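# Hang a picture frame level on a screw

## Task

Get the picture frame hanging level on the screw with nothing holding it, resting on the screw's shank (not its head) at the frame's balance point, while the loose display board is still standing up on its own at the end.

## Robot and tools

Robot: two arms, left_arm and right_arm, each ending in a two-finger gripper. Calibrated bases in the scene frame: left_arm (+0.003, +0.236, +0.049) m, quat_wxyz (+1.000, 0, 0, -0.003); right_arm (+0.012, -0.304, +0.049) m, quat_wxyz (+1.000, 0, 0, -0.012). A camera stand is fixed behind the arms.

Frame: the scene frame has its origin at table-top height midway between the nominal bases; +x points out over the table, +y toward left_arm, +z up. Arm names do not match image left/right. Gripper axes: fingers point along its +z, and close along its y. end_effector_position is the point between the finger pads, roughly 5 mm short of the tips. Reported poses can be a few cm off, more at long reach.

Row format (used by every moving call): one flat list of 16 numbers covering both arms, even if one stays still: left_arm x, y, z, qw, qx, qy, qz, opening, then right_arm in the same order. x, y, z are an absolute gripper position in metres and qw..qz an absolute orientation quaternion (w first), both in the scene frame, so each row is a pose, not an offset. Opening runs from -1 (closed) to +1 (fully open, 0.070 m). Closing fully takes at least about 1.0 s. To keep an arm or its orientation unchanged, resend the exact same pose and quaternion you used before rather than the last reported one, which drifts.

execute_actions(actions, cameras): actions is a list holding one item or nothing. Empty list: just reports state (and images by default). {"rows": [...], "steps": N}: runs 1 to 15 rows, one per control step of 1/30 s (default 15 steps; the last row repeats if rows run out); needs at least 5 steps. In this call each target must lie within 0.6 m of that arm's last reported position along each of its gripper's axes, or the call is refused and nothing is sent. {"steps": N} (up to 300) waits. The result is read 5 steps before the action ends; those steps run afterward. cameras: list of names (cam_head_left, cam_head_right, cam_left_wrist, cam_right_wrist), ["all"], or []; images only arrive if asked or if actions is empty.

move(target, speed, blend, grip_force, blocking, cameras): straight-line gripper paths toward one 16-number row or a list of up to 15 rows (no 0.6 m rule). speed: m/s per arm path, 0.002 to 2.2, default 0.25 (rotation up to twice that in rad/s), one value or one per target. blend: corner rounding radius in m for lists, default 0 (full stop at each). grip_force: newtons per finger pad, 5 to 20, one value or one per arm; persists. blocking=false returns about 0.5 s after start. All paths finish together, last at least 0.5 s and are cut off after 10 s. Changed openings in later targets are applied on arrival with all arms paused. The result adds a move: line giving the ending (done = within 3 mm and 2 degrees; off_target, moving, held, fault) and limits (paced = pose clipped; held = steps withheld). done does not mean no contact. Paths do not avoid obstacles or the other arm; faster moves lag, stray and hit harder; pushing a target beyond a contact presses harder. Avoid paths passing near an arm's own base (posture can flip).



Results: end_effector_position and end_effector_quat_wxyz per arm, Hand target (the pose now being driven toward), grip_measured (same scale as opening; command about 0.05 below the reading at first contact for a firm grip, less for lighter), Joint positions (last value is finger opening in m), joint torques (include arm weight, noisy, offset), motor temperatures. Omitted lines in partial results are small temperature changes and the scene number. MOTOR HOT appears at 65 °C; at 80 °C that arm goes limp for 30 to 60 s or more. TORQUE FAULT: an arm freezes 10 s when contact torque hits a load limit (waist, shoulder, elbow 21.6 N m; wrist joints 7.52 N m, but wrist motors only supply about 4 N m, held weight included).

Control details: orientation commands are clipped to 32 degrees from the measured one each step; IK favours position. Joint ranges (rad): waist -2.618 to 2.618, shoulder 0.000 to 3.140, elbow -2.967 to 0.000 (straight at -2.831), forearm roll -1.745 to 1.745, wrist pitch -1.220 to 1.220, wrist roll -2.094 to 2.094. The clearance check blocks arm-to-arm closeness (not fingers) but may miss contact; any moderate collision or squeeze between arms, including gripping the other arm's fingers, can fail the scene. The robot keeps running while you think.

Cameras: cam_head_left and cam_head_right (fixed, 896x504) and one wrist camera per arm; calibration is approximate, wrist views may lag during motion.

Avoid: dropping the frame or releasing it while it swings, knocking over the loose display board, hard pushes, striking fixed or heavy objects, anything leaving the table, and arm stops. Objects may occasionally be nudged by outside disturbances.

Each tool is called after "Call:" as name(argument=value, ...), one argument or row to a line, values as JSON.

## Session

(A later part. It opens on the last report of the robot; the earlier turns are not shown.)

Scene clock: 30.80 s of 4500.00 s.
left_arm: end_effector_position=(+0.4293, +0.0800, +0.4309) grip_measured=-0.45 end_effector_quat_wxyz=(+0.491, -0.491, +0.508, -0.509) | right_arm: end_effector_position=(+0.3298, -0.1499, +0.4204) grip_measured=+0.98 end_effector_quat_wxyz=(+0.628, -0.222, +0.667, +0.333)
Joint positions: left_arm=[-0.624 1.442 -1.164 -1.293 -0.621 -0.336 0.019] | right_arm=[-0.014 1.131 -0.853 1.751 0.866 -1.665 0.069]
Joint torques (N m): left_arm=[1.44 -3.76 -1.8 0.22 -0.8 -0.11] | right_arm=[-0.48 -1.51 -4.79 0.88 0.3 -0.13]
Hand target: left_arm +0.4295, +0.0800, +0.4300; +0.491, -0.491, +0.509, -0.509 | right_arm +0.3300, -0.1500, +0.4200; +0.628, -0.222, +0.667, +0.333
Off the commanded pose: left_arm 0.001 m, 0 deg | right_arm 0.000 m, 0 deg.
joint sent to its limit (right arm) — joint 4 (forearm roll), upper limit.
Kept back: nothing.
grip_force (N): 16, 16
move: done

Call:
move(
  target=[0.4295,0.080,0.4285,0.4912,-0.4912,0.5086,-0.5086,-0.50,0.33,-0.15,0.42,0.628,-0.222,0.667,0.333,0.98],
  speed=0.03,
  cameras=["cam_left_wrist","cam_right_wrist","cam_head_left","cam_head_right"],
)

Call:
zoom_image(
  camera="cam_head_right",
  region=[335, 20, 475, 120],
)

Call:
zoom_image(
  camera="cam_right_wrist",
  region=[200, 0, 504, 260],
)

Scene clock: 31.83 s of 4500.00 s.
left_arm: end_effector_position=(+0.4292, +0.0801, +0.4298) grip_measured=-0.45 end_effector_quat_wxyz=(+0.491, -0.491, +0.508, -0.510) | right_arm: end_effector_position=(+0.3298, -0.1499, +0.4204) grip_measured=+0.98 end_effector_quat_wxyz=(+0.628, -0.222, +0.667, +0.333)
Joint positions: left_arm=[-0.624 1.442 -1.159 -1.285 -0.623 -0.346 0.019] | right_arm=[-0.014 1.131 -0.853 1.751 0.866 -1.665 0.069]
Joint torques (N m): left_arm=[2.1 -2.44 0.96 -0.74 -1.13 -0.15] | right_arm=[-0.42 -1.46 -4.75 0.88 0.31 -0.13]
Hand target: left_arm +0.4295, +0.0800, +0.4285; +0.491, -0.491, +0.509, -0.509 | right_arm +0.3300, -0.1500, +0.4200; +0.628, -0.222, +0.667, +0.333
Off the commanded pose: left_arm 0.001 m, 0 deg | right_arm 0.000 m, 0 deg.
joint sent to its limit (right arm) — joint 4 (forearm roll), upper limit.
Kept back: nothing.
grip_force (N): 16, 16
move: done
camera_calibration:
cam_left_wrist: T_world_to_cam=[[0.020358, -0.0106522, 0.999736, -0.434097], [-0.588733, -0.80832, 0.00337592, 0.316619], [0.808071, -0.588647, -0.0227271, -0.168132], [0, 0, 0, 1]] pos_world=[0.331104, 0.152335, 0.429092]
cam_right_wrist: T_world_to_cam=[[0.7033, -0.681033, -0.203871, -0.247675], [-0.535973, -0.319578, -0.781411, 0.450947], [0.467014, 0.658835, -0.589774, 0.311062], [0, 0, 0, 1]] pos_world=[0.270615, -0.229501, 0.485337]

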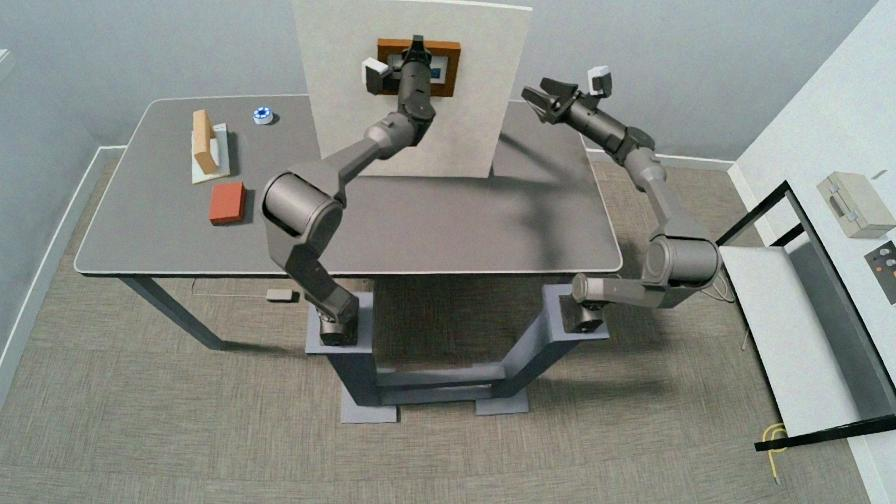

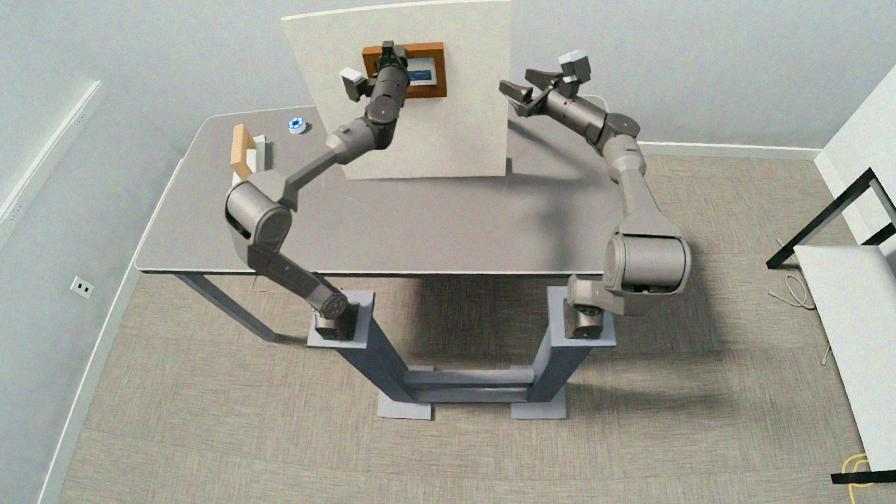

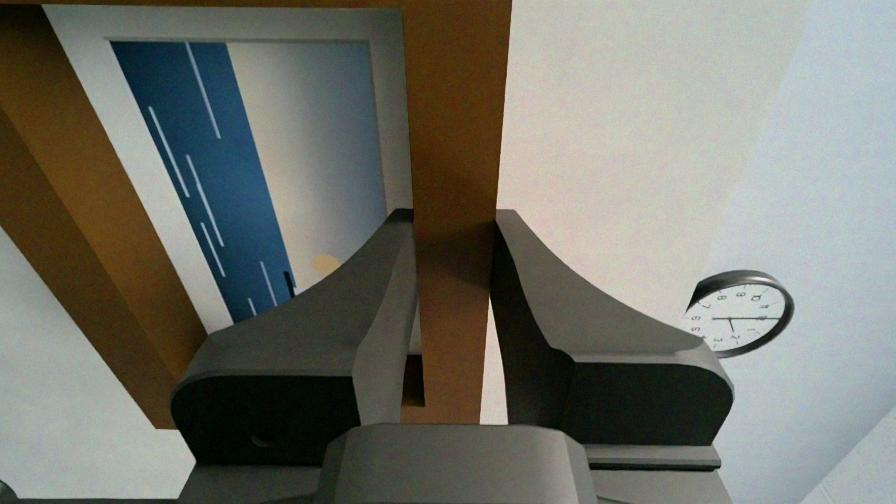

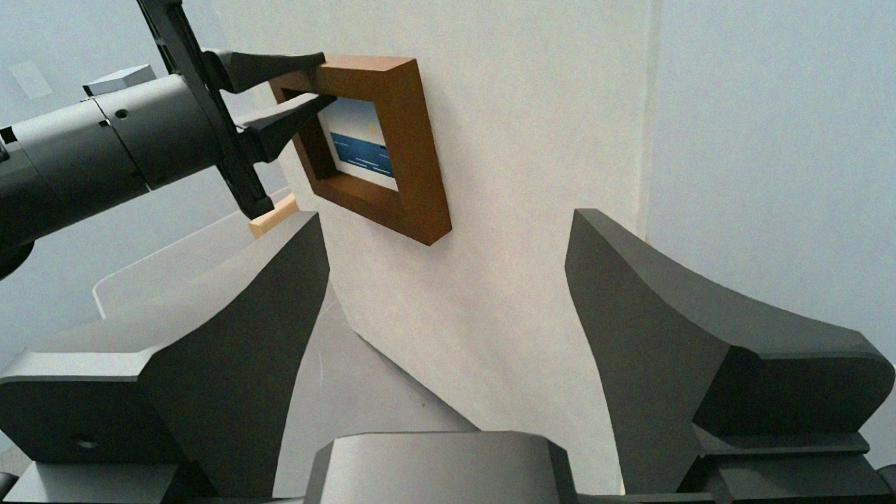

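Scaled by 3.600 from the camera's 896x504 image, which has a finer 1280x720 frame.

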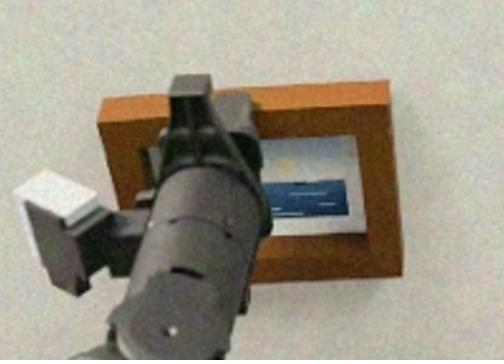

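Scaled by 1.658 from the camera's 896x504 image, which has a finer 1280x720 frame.

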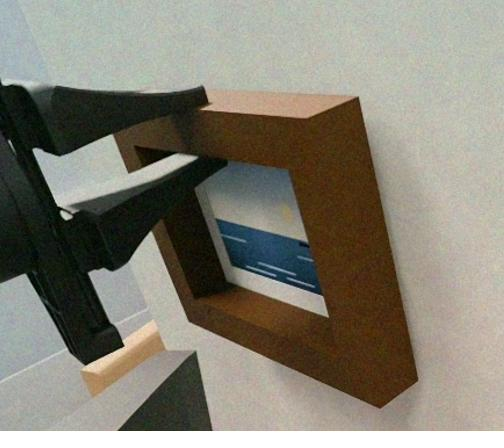

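Call:
move(
  target=[
    [0.4286,0.080,0.4293,0.4912,-0.4912,0.5086,-0.5086,-0.50,0.33,-0.15,0.42,0.628,-0.222,0.667,0.333,0.98],
    [0.4286,0.080,0.4298,0.4912,-0.4912,0.5086,-0.5086,-0.40,0.33,-0.15,0.42,0.628,-0.222,0.667,0.333,0.98],
    [0.4286,0.080,0.4304,0.4912,-0.4912,0.5086,-0.5086,-0.20,0.33,-0.15,0.42,0.628,-0.222,0.667,0.333,0.98],
  ],
  speed=0.03,
  cameras=["cam_left_wrist","cam_right_wrist","cam_head_left","cam_head_right"],
)

Call:
zoom_image(
  camera="cam_head_right",
  region=[335, 20, 475, 120],
)

Call:
zoom_image(
  camera="cam_right_wrist",
  region=[200, 0, 504, 260],
)

Scene clock: 35.30 s of 4500.00 s.
left_arm: end_effector_position=(+0.4286, +0.0803, +0.4306) grip_measured=-0.20 end_effector_quat_wxyz=(+0.491, -0.492, +0.508, -0.509) | right_arm: end_effector_position=(+0.3298, -0.1499, +0.4204) grip_measured=+0.98 end_effector_quat_wxyz=(+0.628, -0.222, +0.667, +0.333)
Joint positions: left_arm=[-0.625 1.441 -1.162 -1.297 -0.623 -0.334 0.028] | right_arm=[-0.014 1.131 -0.853 1.751 0.866 -1.665 0.069]
Joint torques (N m): left_arm=[-0.75 -5.99 -3.05 0.52 -0.49 0.08] | right_arm=[-0.47 -1.5 -4.75 0.88 0.31 -0.14]
Hand target: left_arm +0.4286, +0.0800, +0.4304; +0.491, -0.491, +0.509, -0.509 | right_arm +0.3300, -0.1500, +0.4200; +0.628, -0.222, +0.667, +0.333
Off the commanded pose: left_arm 0.000 m, 0 deg | right_arm 0.000 m, 0 deg.
joint sent to its limit (right arm) — joint 4 (forearm roll), upper limit.
Kept back: nothing.
grip_force (N): 16, 16
move: done
camera_calibration:
cam_left_wrist: T_world_to_cam=[[0.0224312, -0.0110449, 0.999687, -0.435586], [-0.587844, -0.808963, 0.00425248, 0.315632], [0.808663, -0.587756, -0.0246387, -0.167056], [0, 0, 0, 1]] pos_world=[0.330405, 0.152335, 0.429991]
cam_right_wrist: T_world_to_cam=[[0.7033, -0.681033, -0.203871, -0.247675], [-0.535973, -0.319578, -0.781411, 0.450947], [0.467014, 0.658835, -0.589774, 0.311062], [0, 0, 0, 1]] pos_world=[0.270615, -0.229501, 0.485337]

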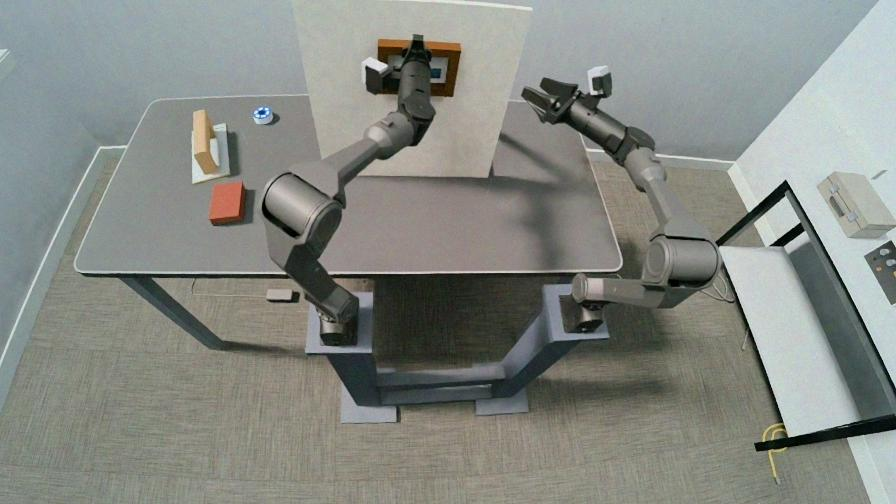

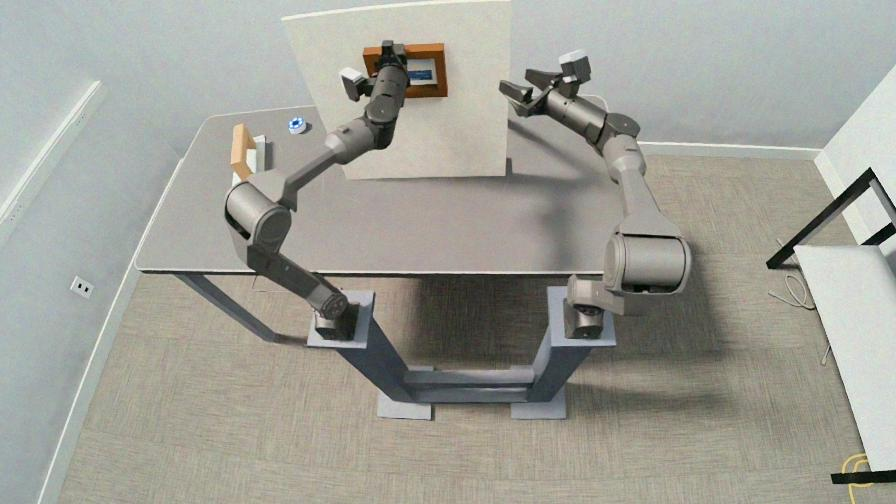

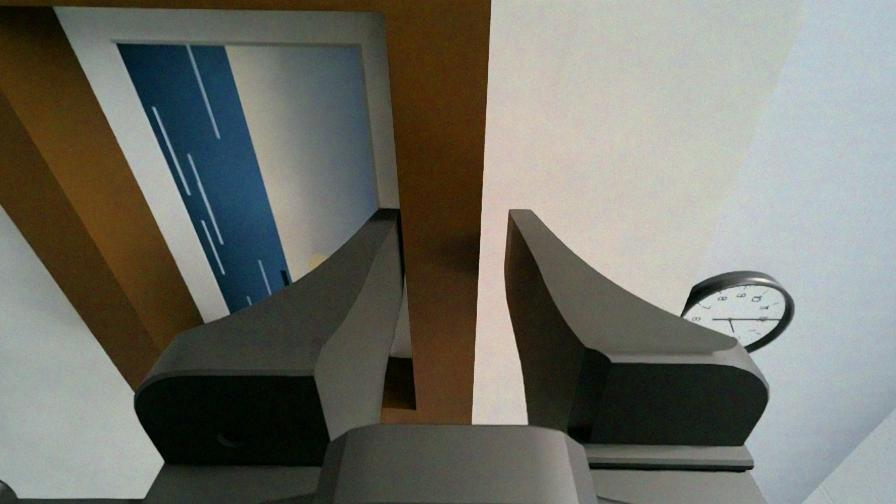

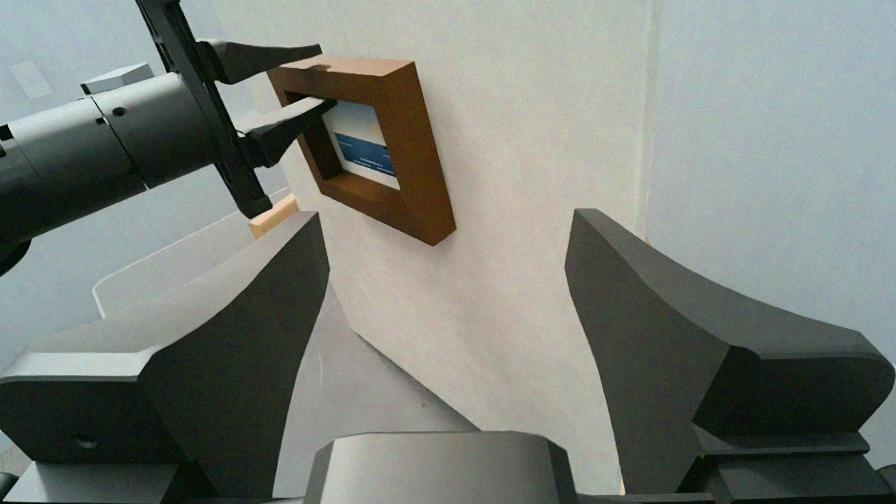

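Scaled by 3.600 from the camera's 896x504 image, which has a finer 1280x720 frame.

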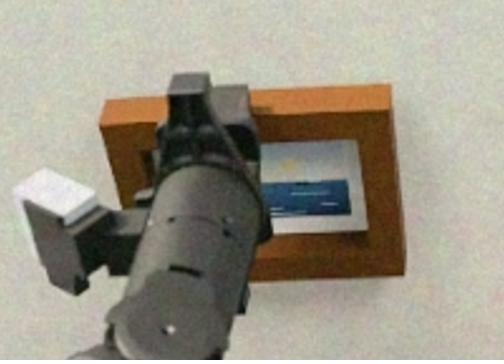

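Scaled by 1.658 from the camera's 896x504 image, which has a finer 1280x720 frame.

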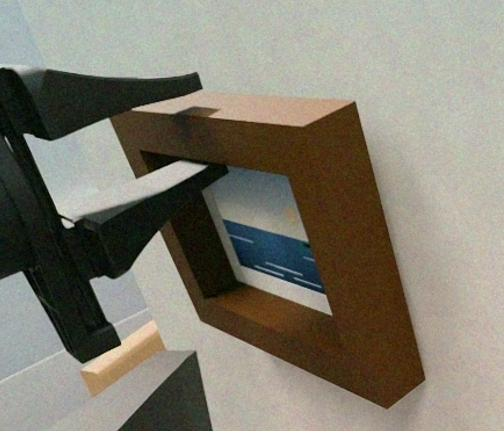

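Call:
move(
  target=[0.4286,0.080,0.4286,0.4912,-0.4912,0.5086,-0.5086,-0.20,0.33,-0.15,0.42,0.628,-0.222,0.667,0.333,0.98],
  speed=0.02,
  cameras=["cam_left_wrist","cam_right_wrist"],
)

Call:
zoom_image(
  camera="cam_right_wrist",
  region=[200, 0, 504, 260],
)

Scene clock: 36.70 s of 4500.00 s.
left_arm: end_effector_position=(+0.4285, +0.0802, +0.4292) grip_measured=-0.20 end_effector_quat_wxyz=(+0.491, -0.491, +0.508, -0.509) | right_arm: end_effector_position=(+0.3298, -0.1499, +0.4204) grip_measured=+0.98 end_effector_quat_wxyz=(+0.628, -0.222, +0.667, +0.333)
Joint positions: left_arm=[-0.625 1.441 -1.156 -1.287 -0.624 -0.344 0.028] | right_arm=[-0.014 1.131 -0.853 1.751 0.866 -1.665 0.069]
Joint torques (N m): left_arm=[-0.71 -4.67 -2.73 0.66 -0.67 -0.07] | right_arm=[-0.49 -1.52 -4.78 0.88 0.3 -0.14]
Hand target: left_arm +0.4286, +0.0800, +0.4286; +0.491, -0.491, +0.509, -0.509 | right_arm +0.3300, -0.1500, +0.4200; +0.628, -0.222, +0.667, +0.333
Off the commanded pose: left_arm 0.001 m, 0 deg | right_arm 0.000 m, 0 deg.
joint sent to its limit (right arm) — joint 4 (forearm roll), upper limit.
Kept back: nothing.
grip_force (N): 16, 16
move: done
camera_calibration:
cam_left_wrist: T_world_to_cam=[[0.0218211, -0.0118678, 0.999691, -0.433861], [-0.588665, -0.808371, 0.0032527, 0.316246], [0.808083, -0.588554, -0.0246257, -0.166782], [0, 0, 0, 1]] pos_world=[0.330404, 0.152335, 0.428591]
cam_right_wrist: T_world_to_cam=[[0.7033, -0.681033, -0.203871, -0.247675], [-0.535973, -0.319578, -0.781411, 0.450947], [0.467014, 0.658835, -0.589774, 0.311062], [0, 0, 0, 1]] pos_world=[0.270615, -0.229501, 0.485337]
Images, in order (width x height): cam_left_wrist 896x504, cam_right_wrist 896x504.

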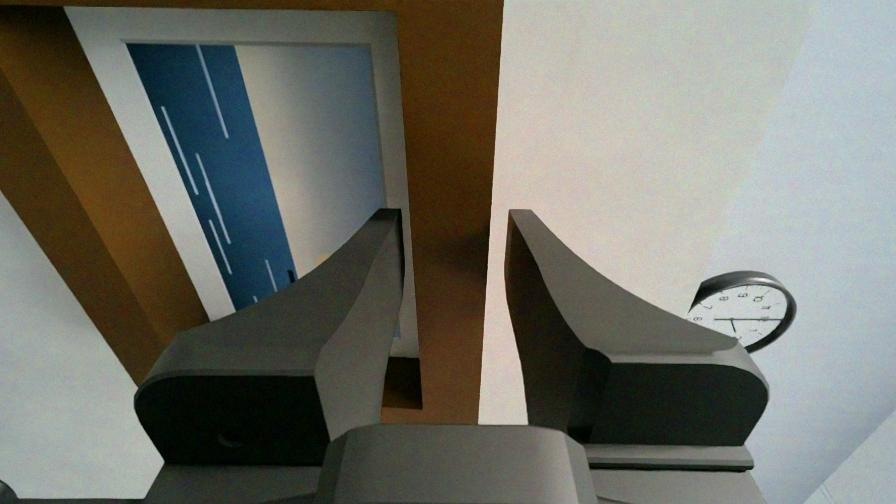

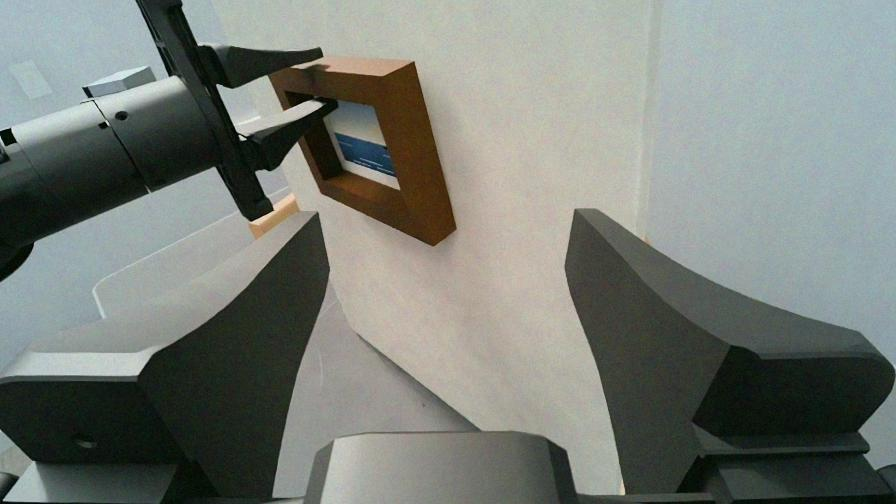

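Scaled by 1.658 from the camera's 896x504 image, which has a finer 1280x720 frame.

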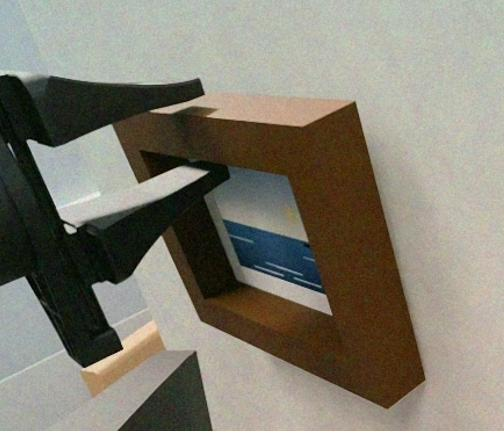

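Call:
move(
  target=[
    [0.4280,0.080,0.4266,0.4912,-0.4912,0.5086,-0.5086,-0.20,0.33,-0.15,0.42,0.628,-0.222,0.667,0.333,0.98],
    [0.38,0.080,0.4268,0.4912,-0.4912,0.5086,-0.5086,-0.20,0.33,-0.15,0.42,0.628,-0.222,0.667,0.333,0.98],
    [0.33,0.21,0.4268,0.4912,-0.4912,0.5086,-0.5086,-0.20,0.33,-0.15,0.42,0.628,-0.222,0.667,0.333,0.98],
  ],
  speed=[0.03,0.08,0.15],
  blend=[0,0.02,0],
  cameras=["cam_left_wrist","cam_right_wrist","cam_head_left","cam_head_right"],
)

Call:
zoom_image(
  camera="cam_head_right",
  region=[345, 20, 465, 110],
)

Call:
zoom_image(
  camera="cam_head_left",
  region=[355, 20, 475, 110],
)

Call:
zoom_image(
  camera="cam_right_wrist",
  region=[200, 0, 504, 260],
)

Scene clock: 40.07 s of 4500.00 s.
left_arm: end_effector_position=(+0.3299, +0.2100, +0.4272) grip_measured=-0.20 end_effector_quat_wxyz=(+0.492, -0.491, +0.508, -0.509) | right_arm: end_effector_position=(+0.3298, -0.1499, +0.4204) grip_measured=+0.98 end_effector_quat_wxyz=(+0.628, -0.222, +0.667, +0.333)
Joint positions: left_arm=[-0.172 0.901 -0.767 -1.254 -0.151 -0.32 0.028] | right_arm=[-0.014 1.131 -0.853 1.751 0.866 -1.665 0.069]
Joint torques (N m): left_arm=[0.34 -2.08 -2.94 0.03 -0.29 0.14] | right_arm=[-0.48 -1.5 -4.78 0.88 0.31 -0.13]
Hand target: left_arm +0.3300, +0.2100, +0.4268; +0.491, -0.491, +0.509, -0.508 | right_arm +0.3300, -0.1500, +0.4200; +0.628, -0.222, +0.667, +0.333
Off the commanded pose: left_arm 0.000 m, 0 deg | right_arm 0.000 m, 0 deg.
joint sent to its limit (right arm) — joint 4 (forearm roll), upper limit.
Kept back: nothing.
grip_force (N): 16, 16
move: done
camera_calibration:
cam_left_wrist: T_world_to_cam=[[0.0224082, -0.0124137, 0.999672, -0.428341], [-0.588146, -0.808748, 0.00314078, 0.363031], [0.808444, -0.588024, -0.0254237, -0.0106259], [0, 0, 0, 1]] pos_world=[0.231704, 0.282035, 0.42679]
cam_right_wrist: T_world_to_cam=[[0.7033, -0.681033, -0.203871, -0.247675], [-0.535973, -0.319578, -0.781411, 0.450947], [0.467014, 0.658835, -0.589774, 0.311062], [0, 0, 0, 1]] pos_world=[0.270615, -0.229501, 0.485337]

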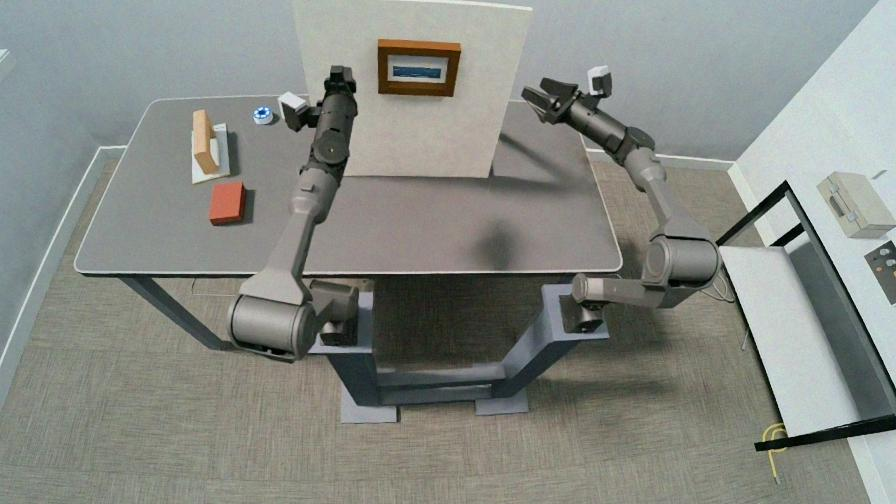

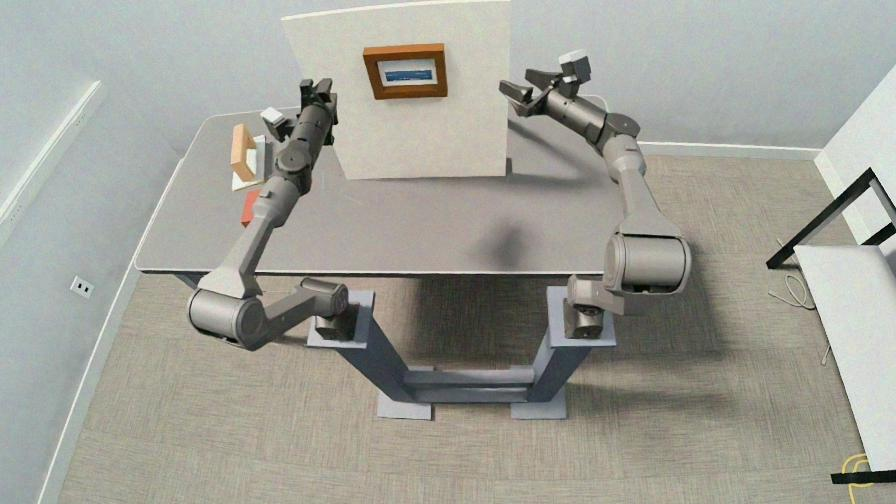

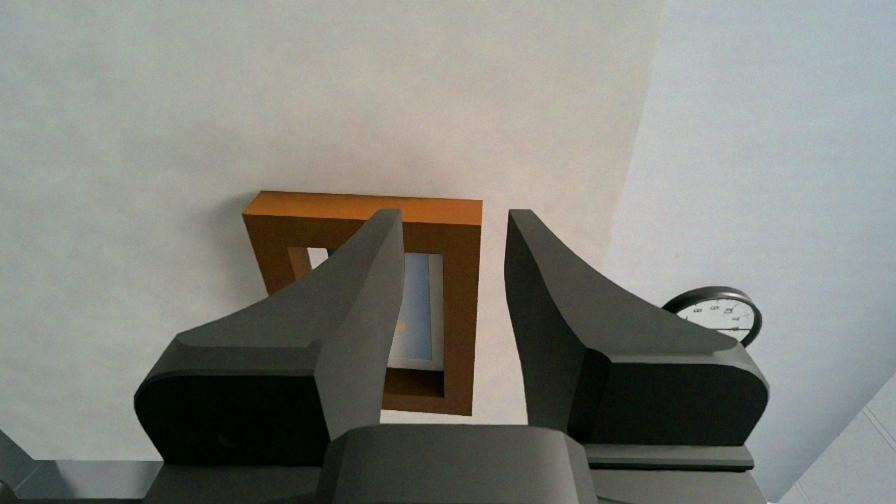

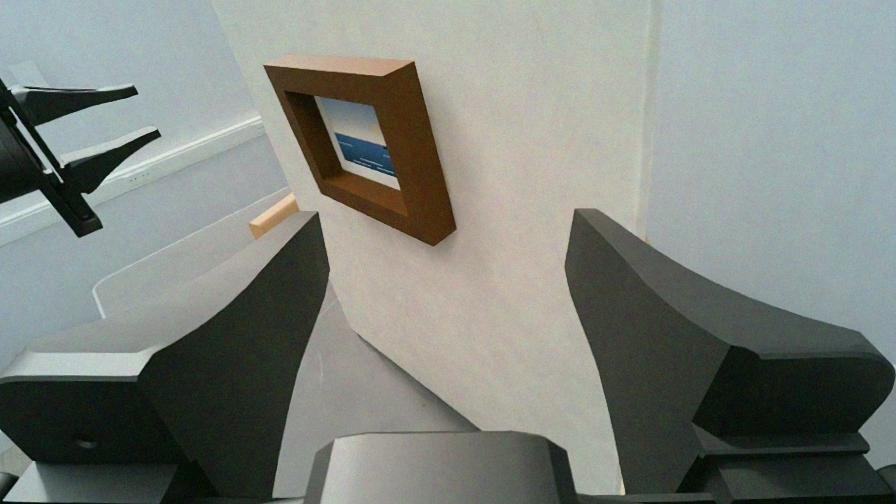

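Scaled by 4.200 from the camera's 896x504 image, which has a finer 1280x720 frame.

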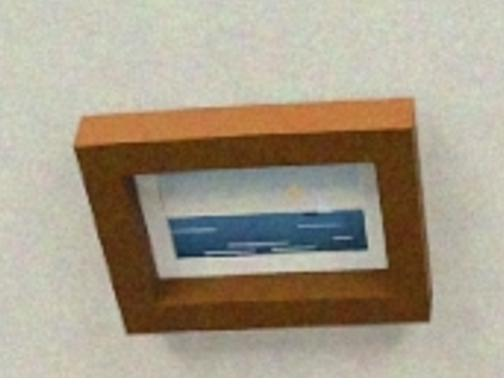

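Scaled by 4.200 from the camera's 896x504 image, which has a finer 1280x720 frame.

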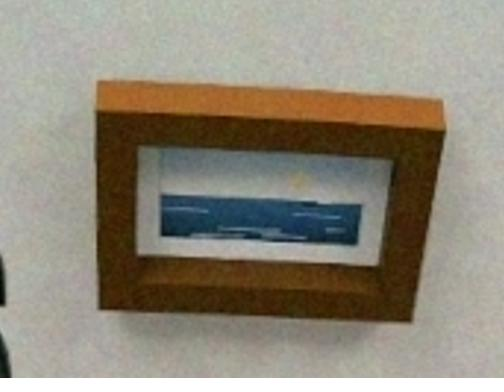

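Scaled by 1.658 from the camera's 896x504 image, which has a finer 1280x720 frame.

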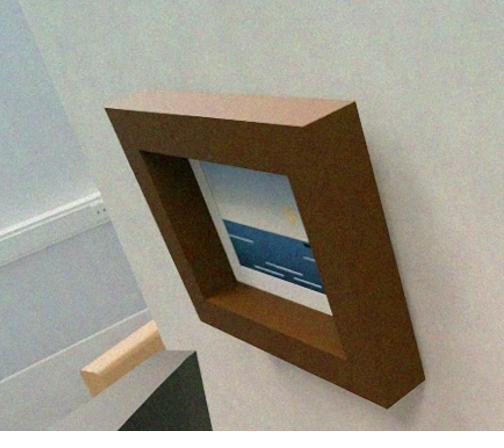

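Call:
zoom_image(
  camera="cam_head_right",
  region=[325, 140, 525, 200],
)

Call:
zoom_image(
  camera="cam_head_left",
  region=[315, 140, 515, 200],
)

Scaled by 2.520 from the camera's 896x504 image, which has a finer 1280x720 frame.

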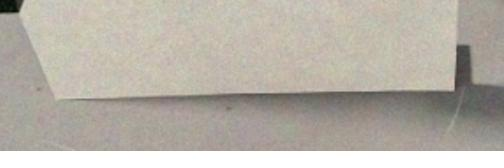

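Scaled by 2.520 from the camera's 896x504 image, which has a finer 1280x720 frame.

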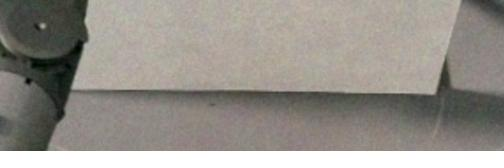

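Call:
finished_scene(
  scene=2,
)

The scene is finished: the task was done.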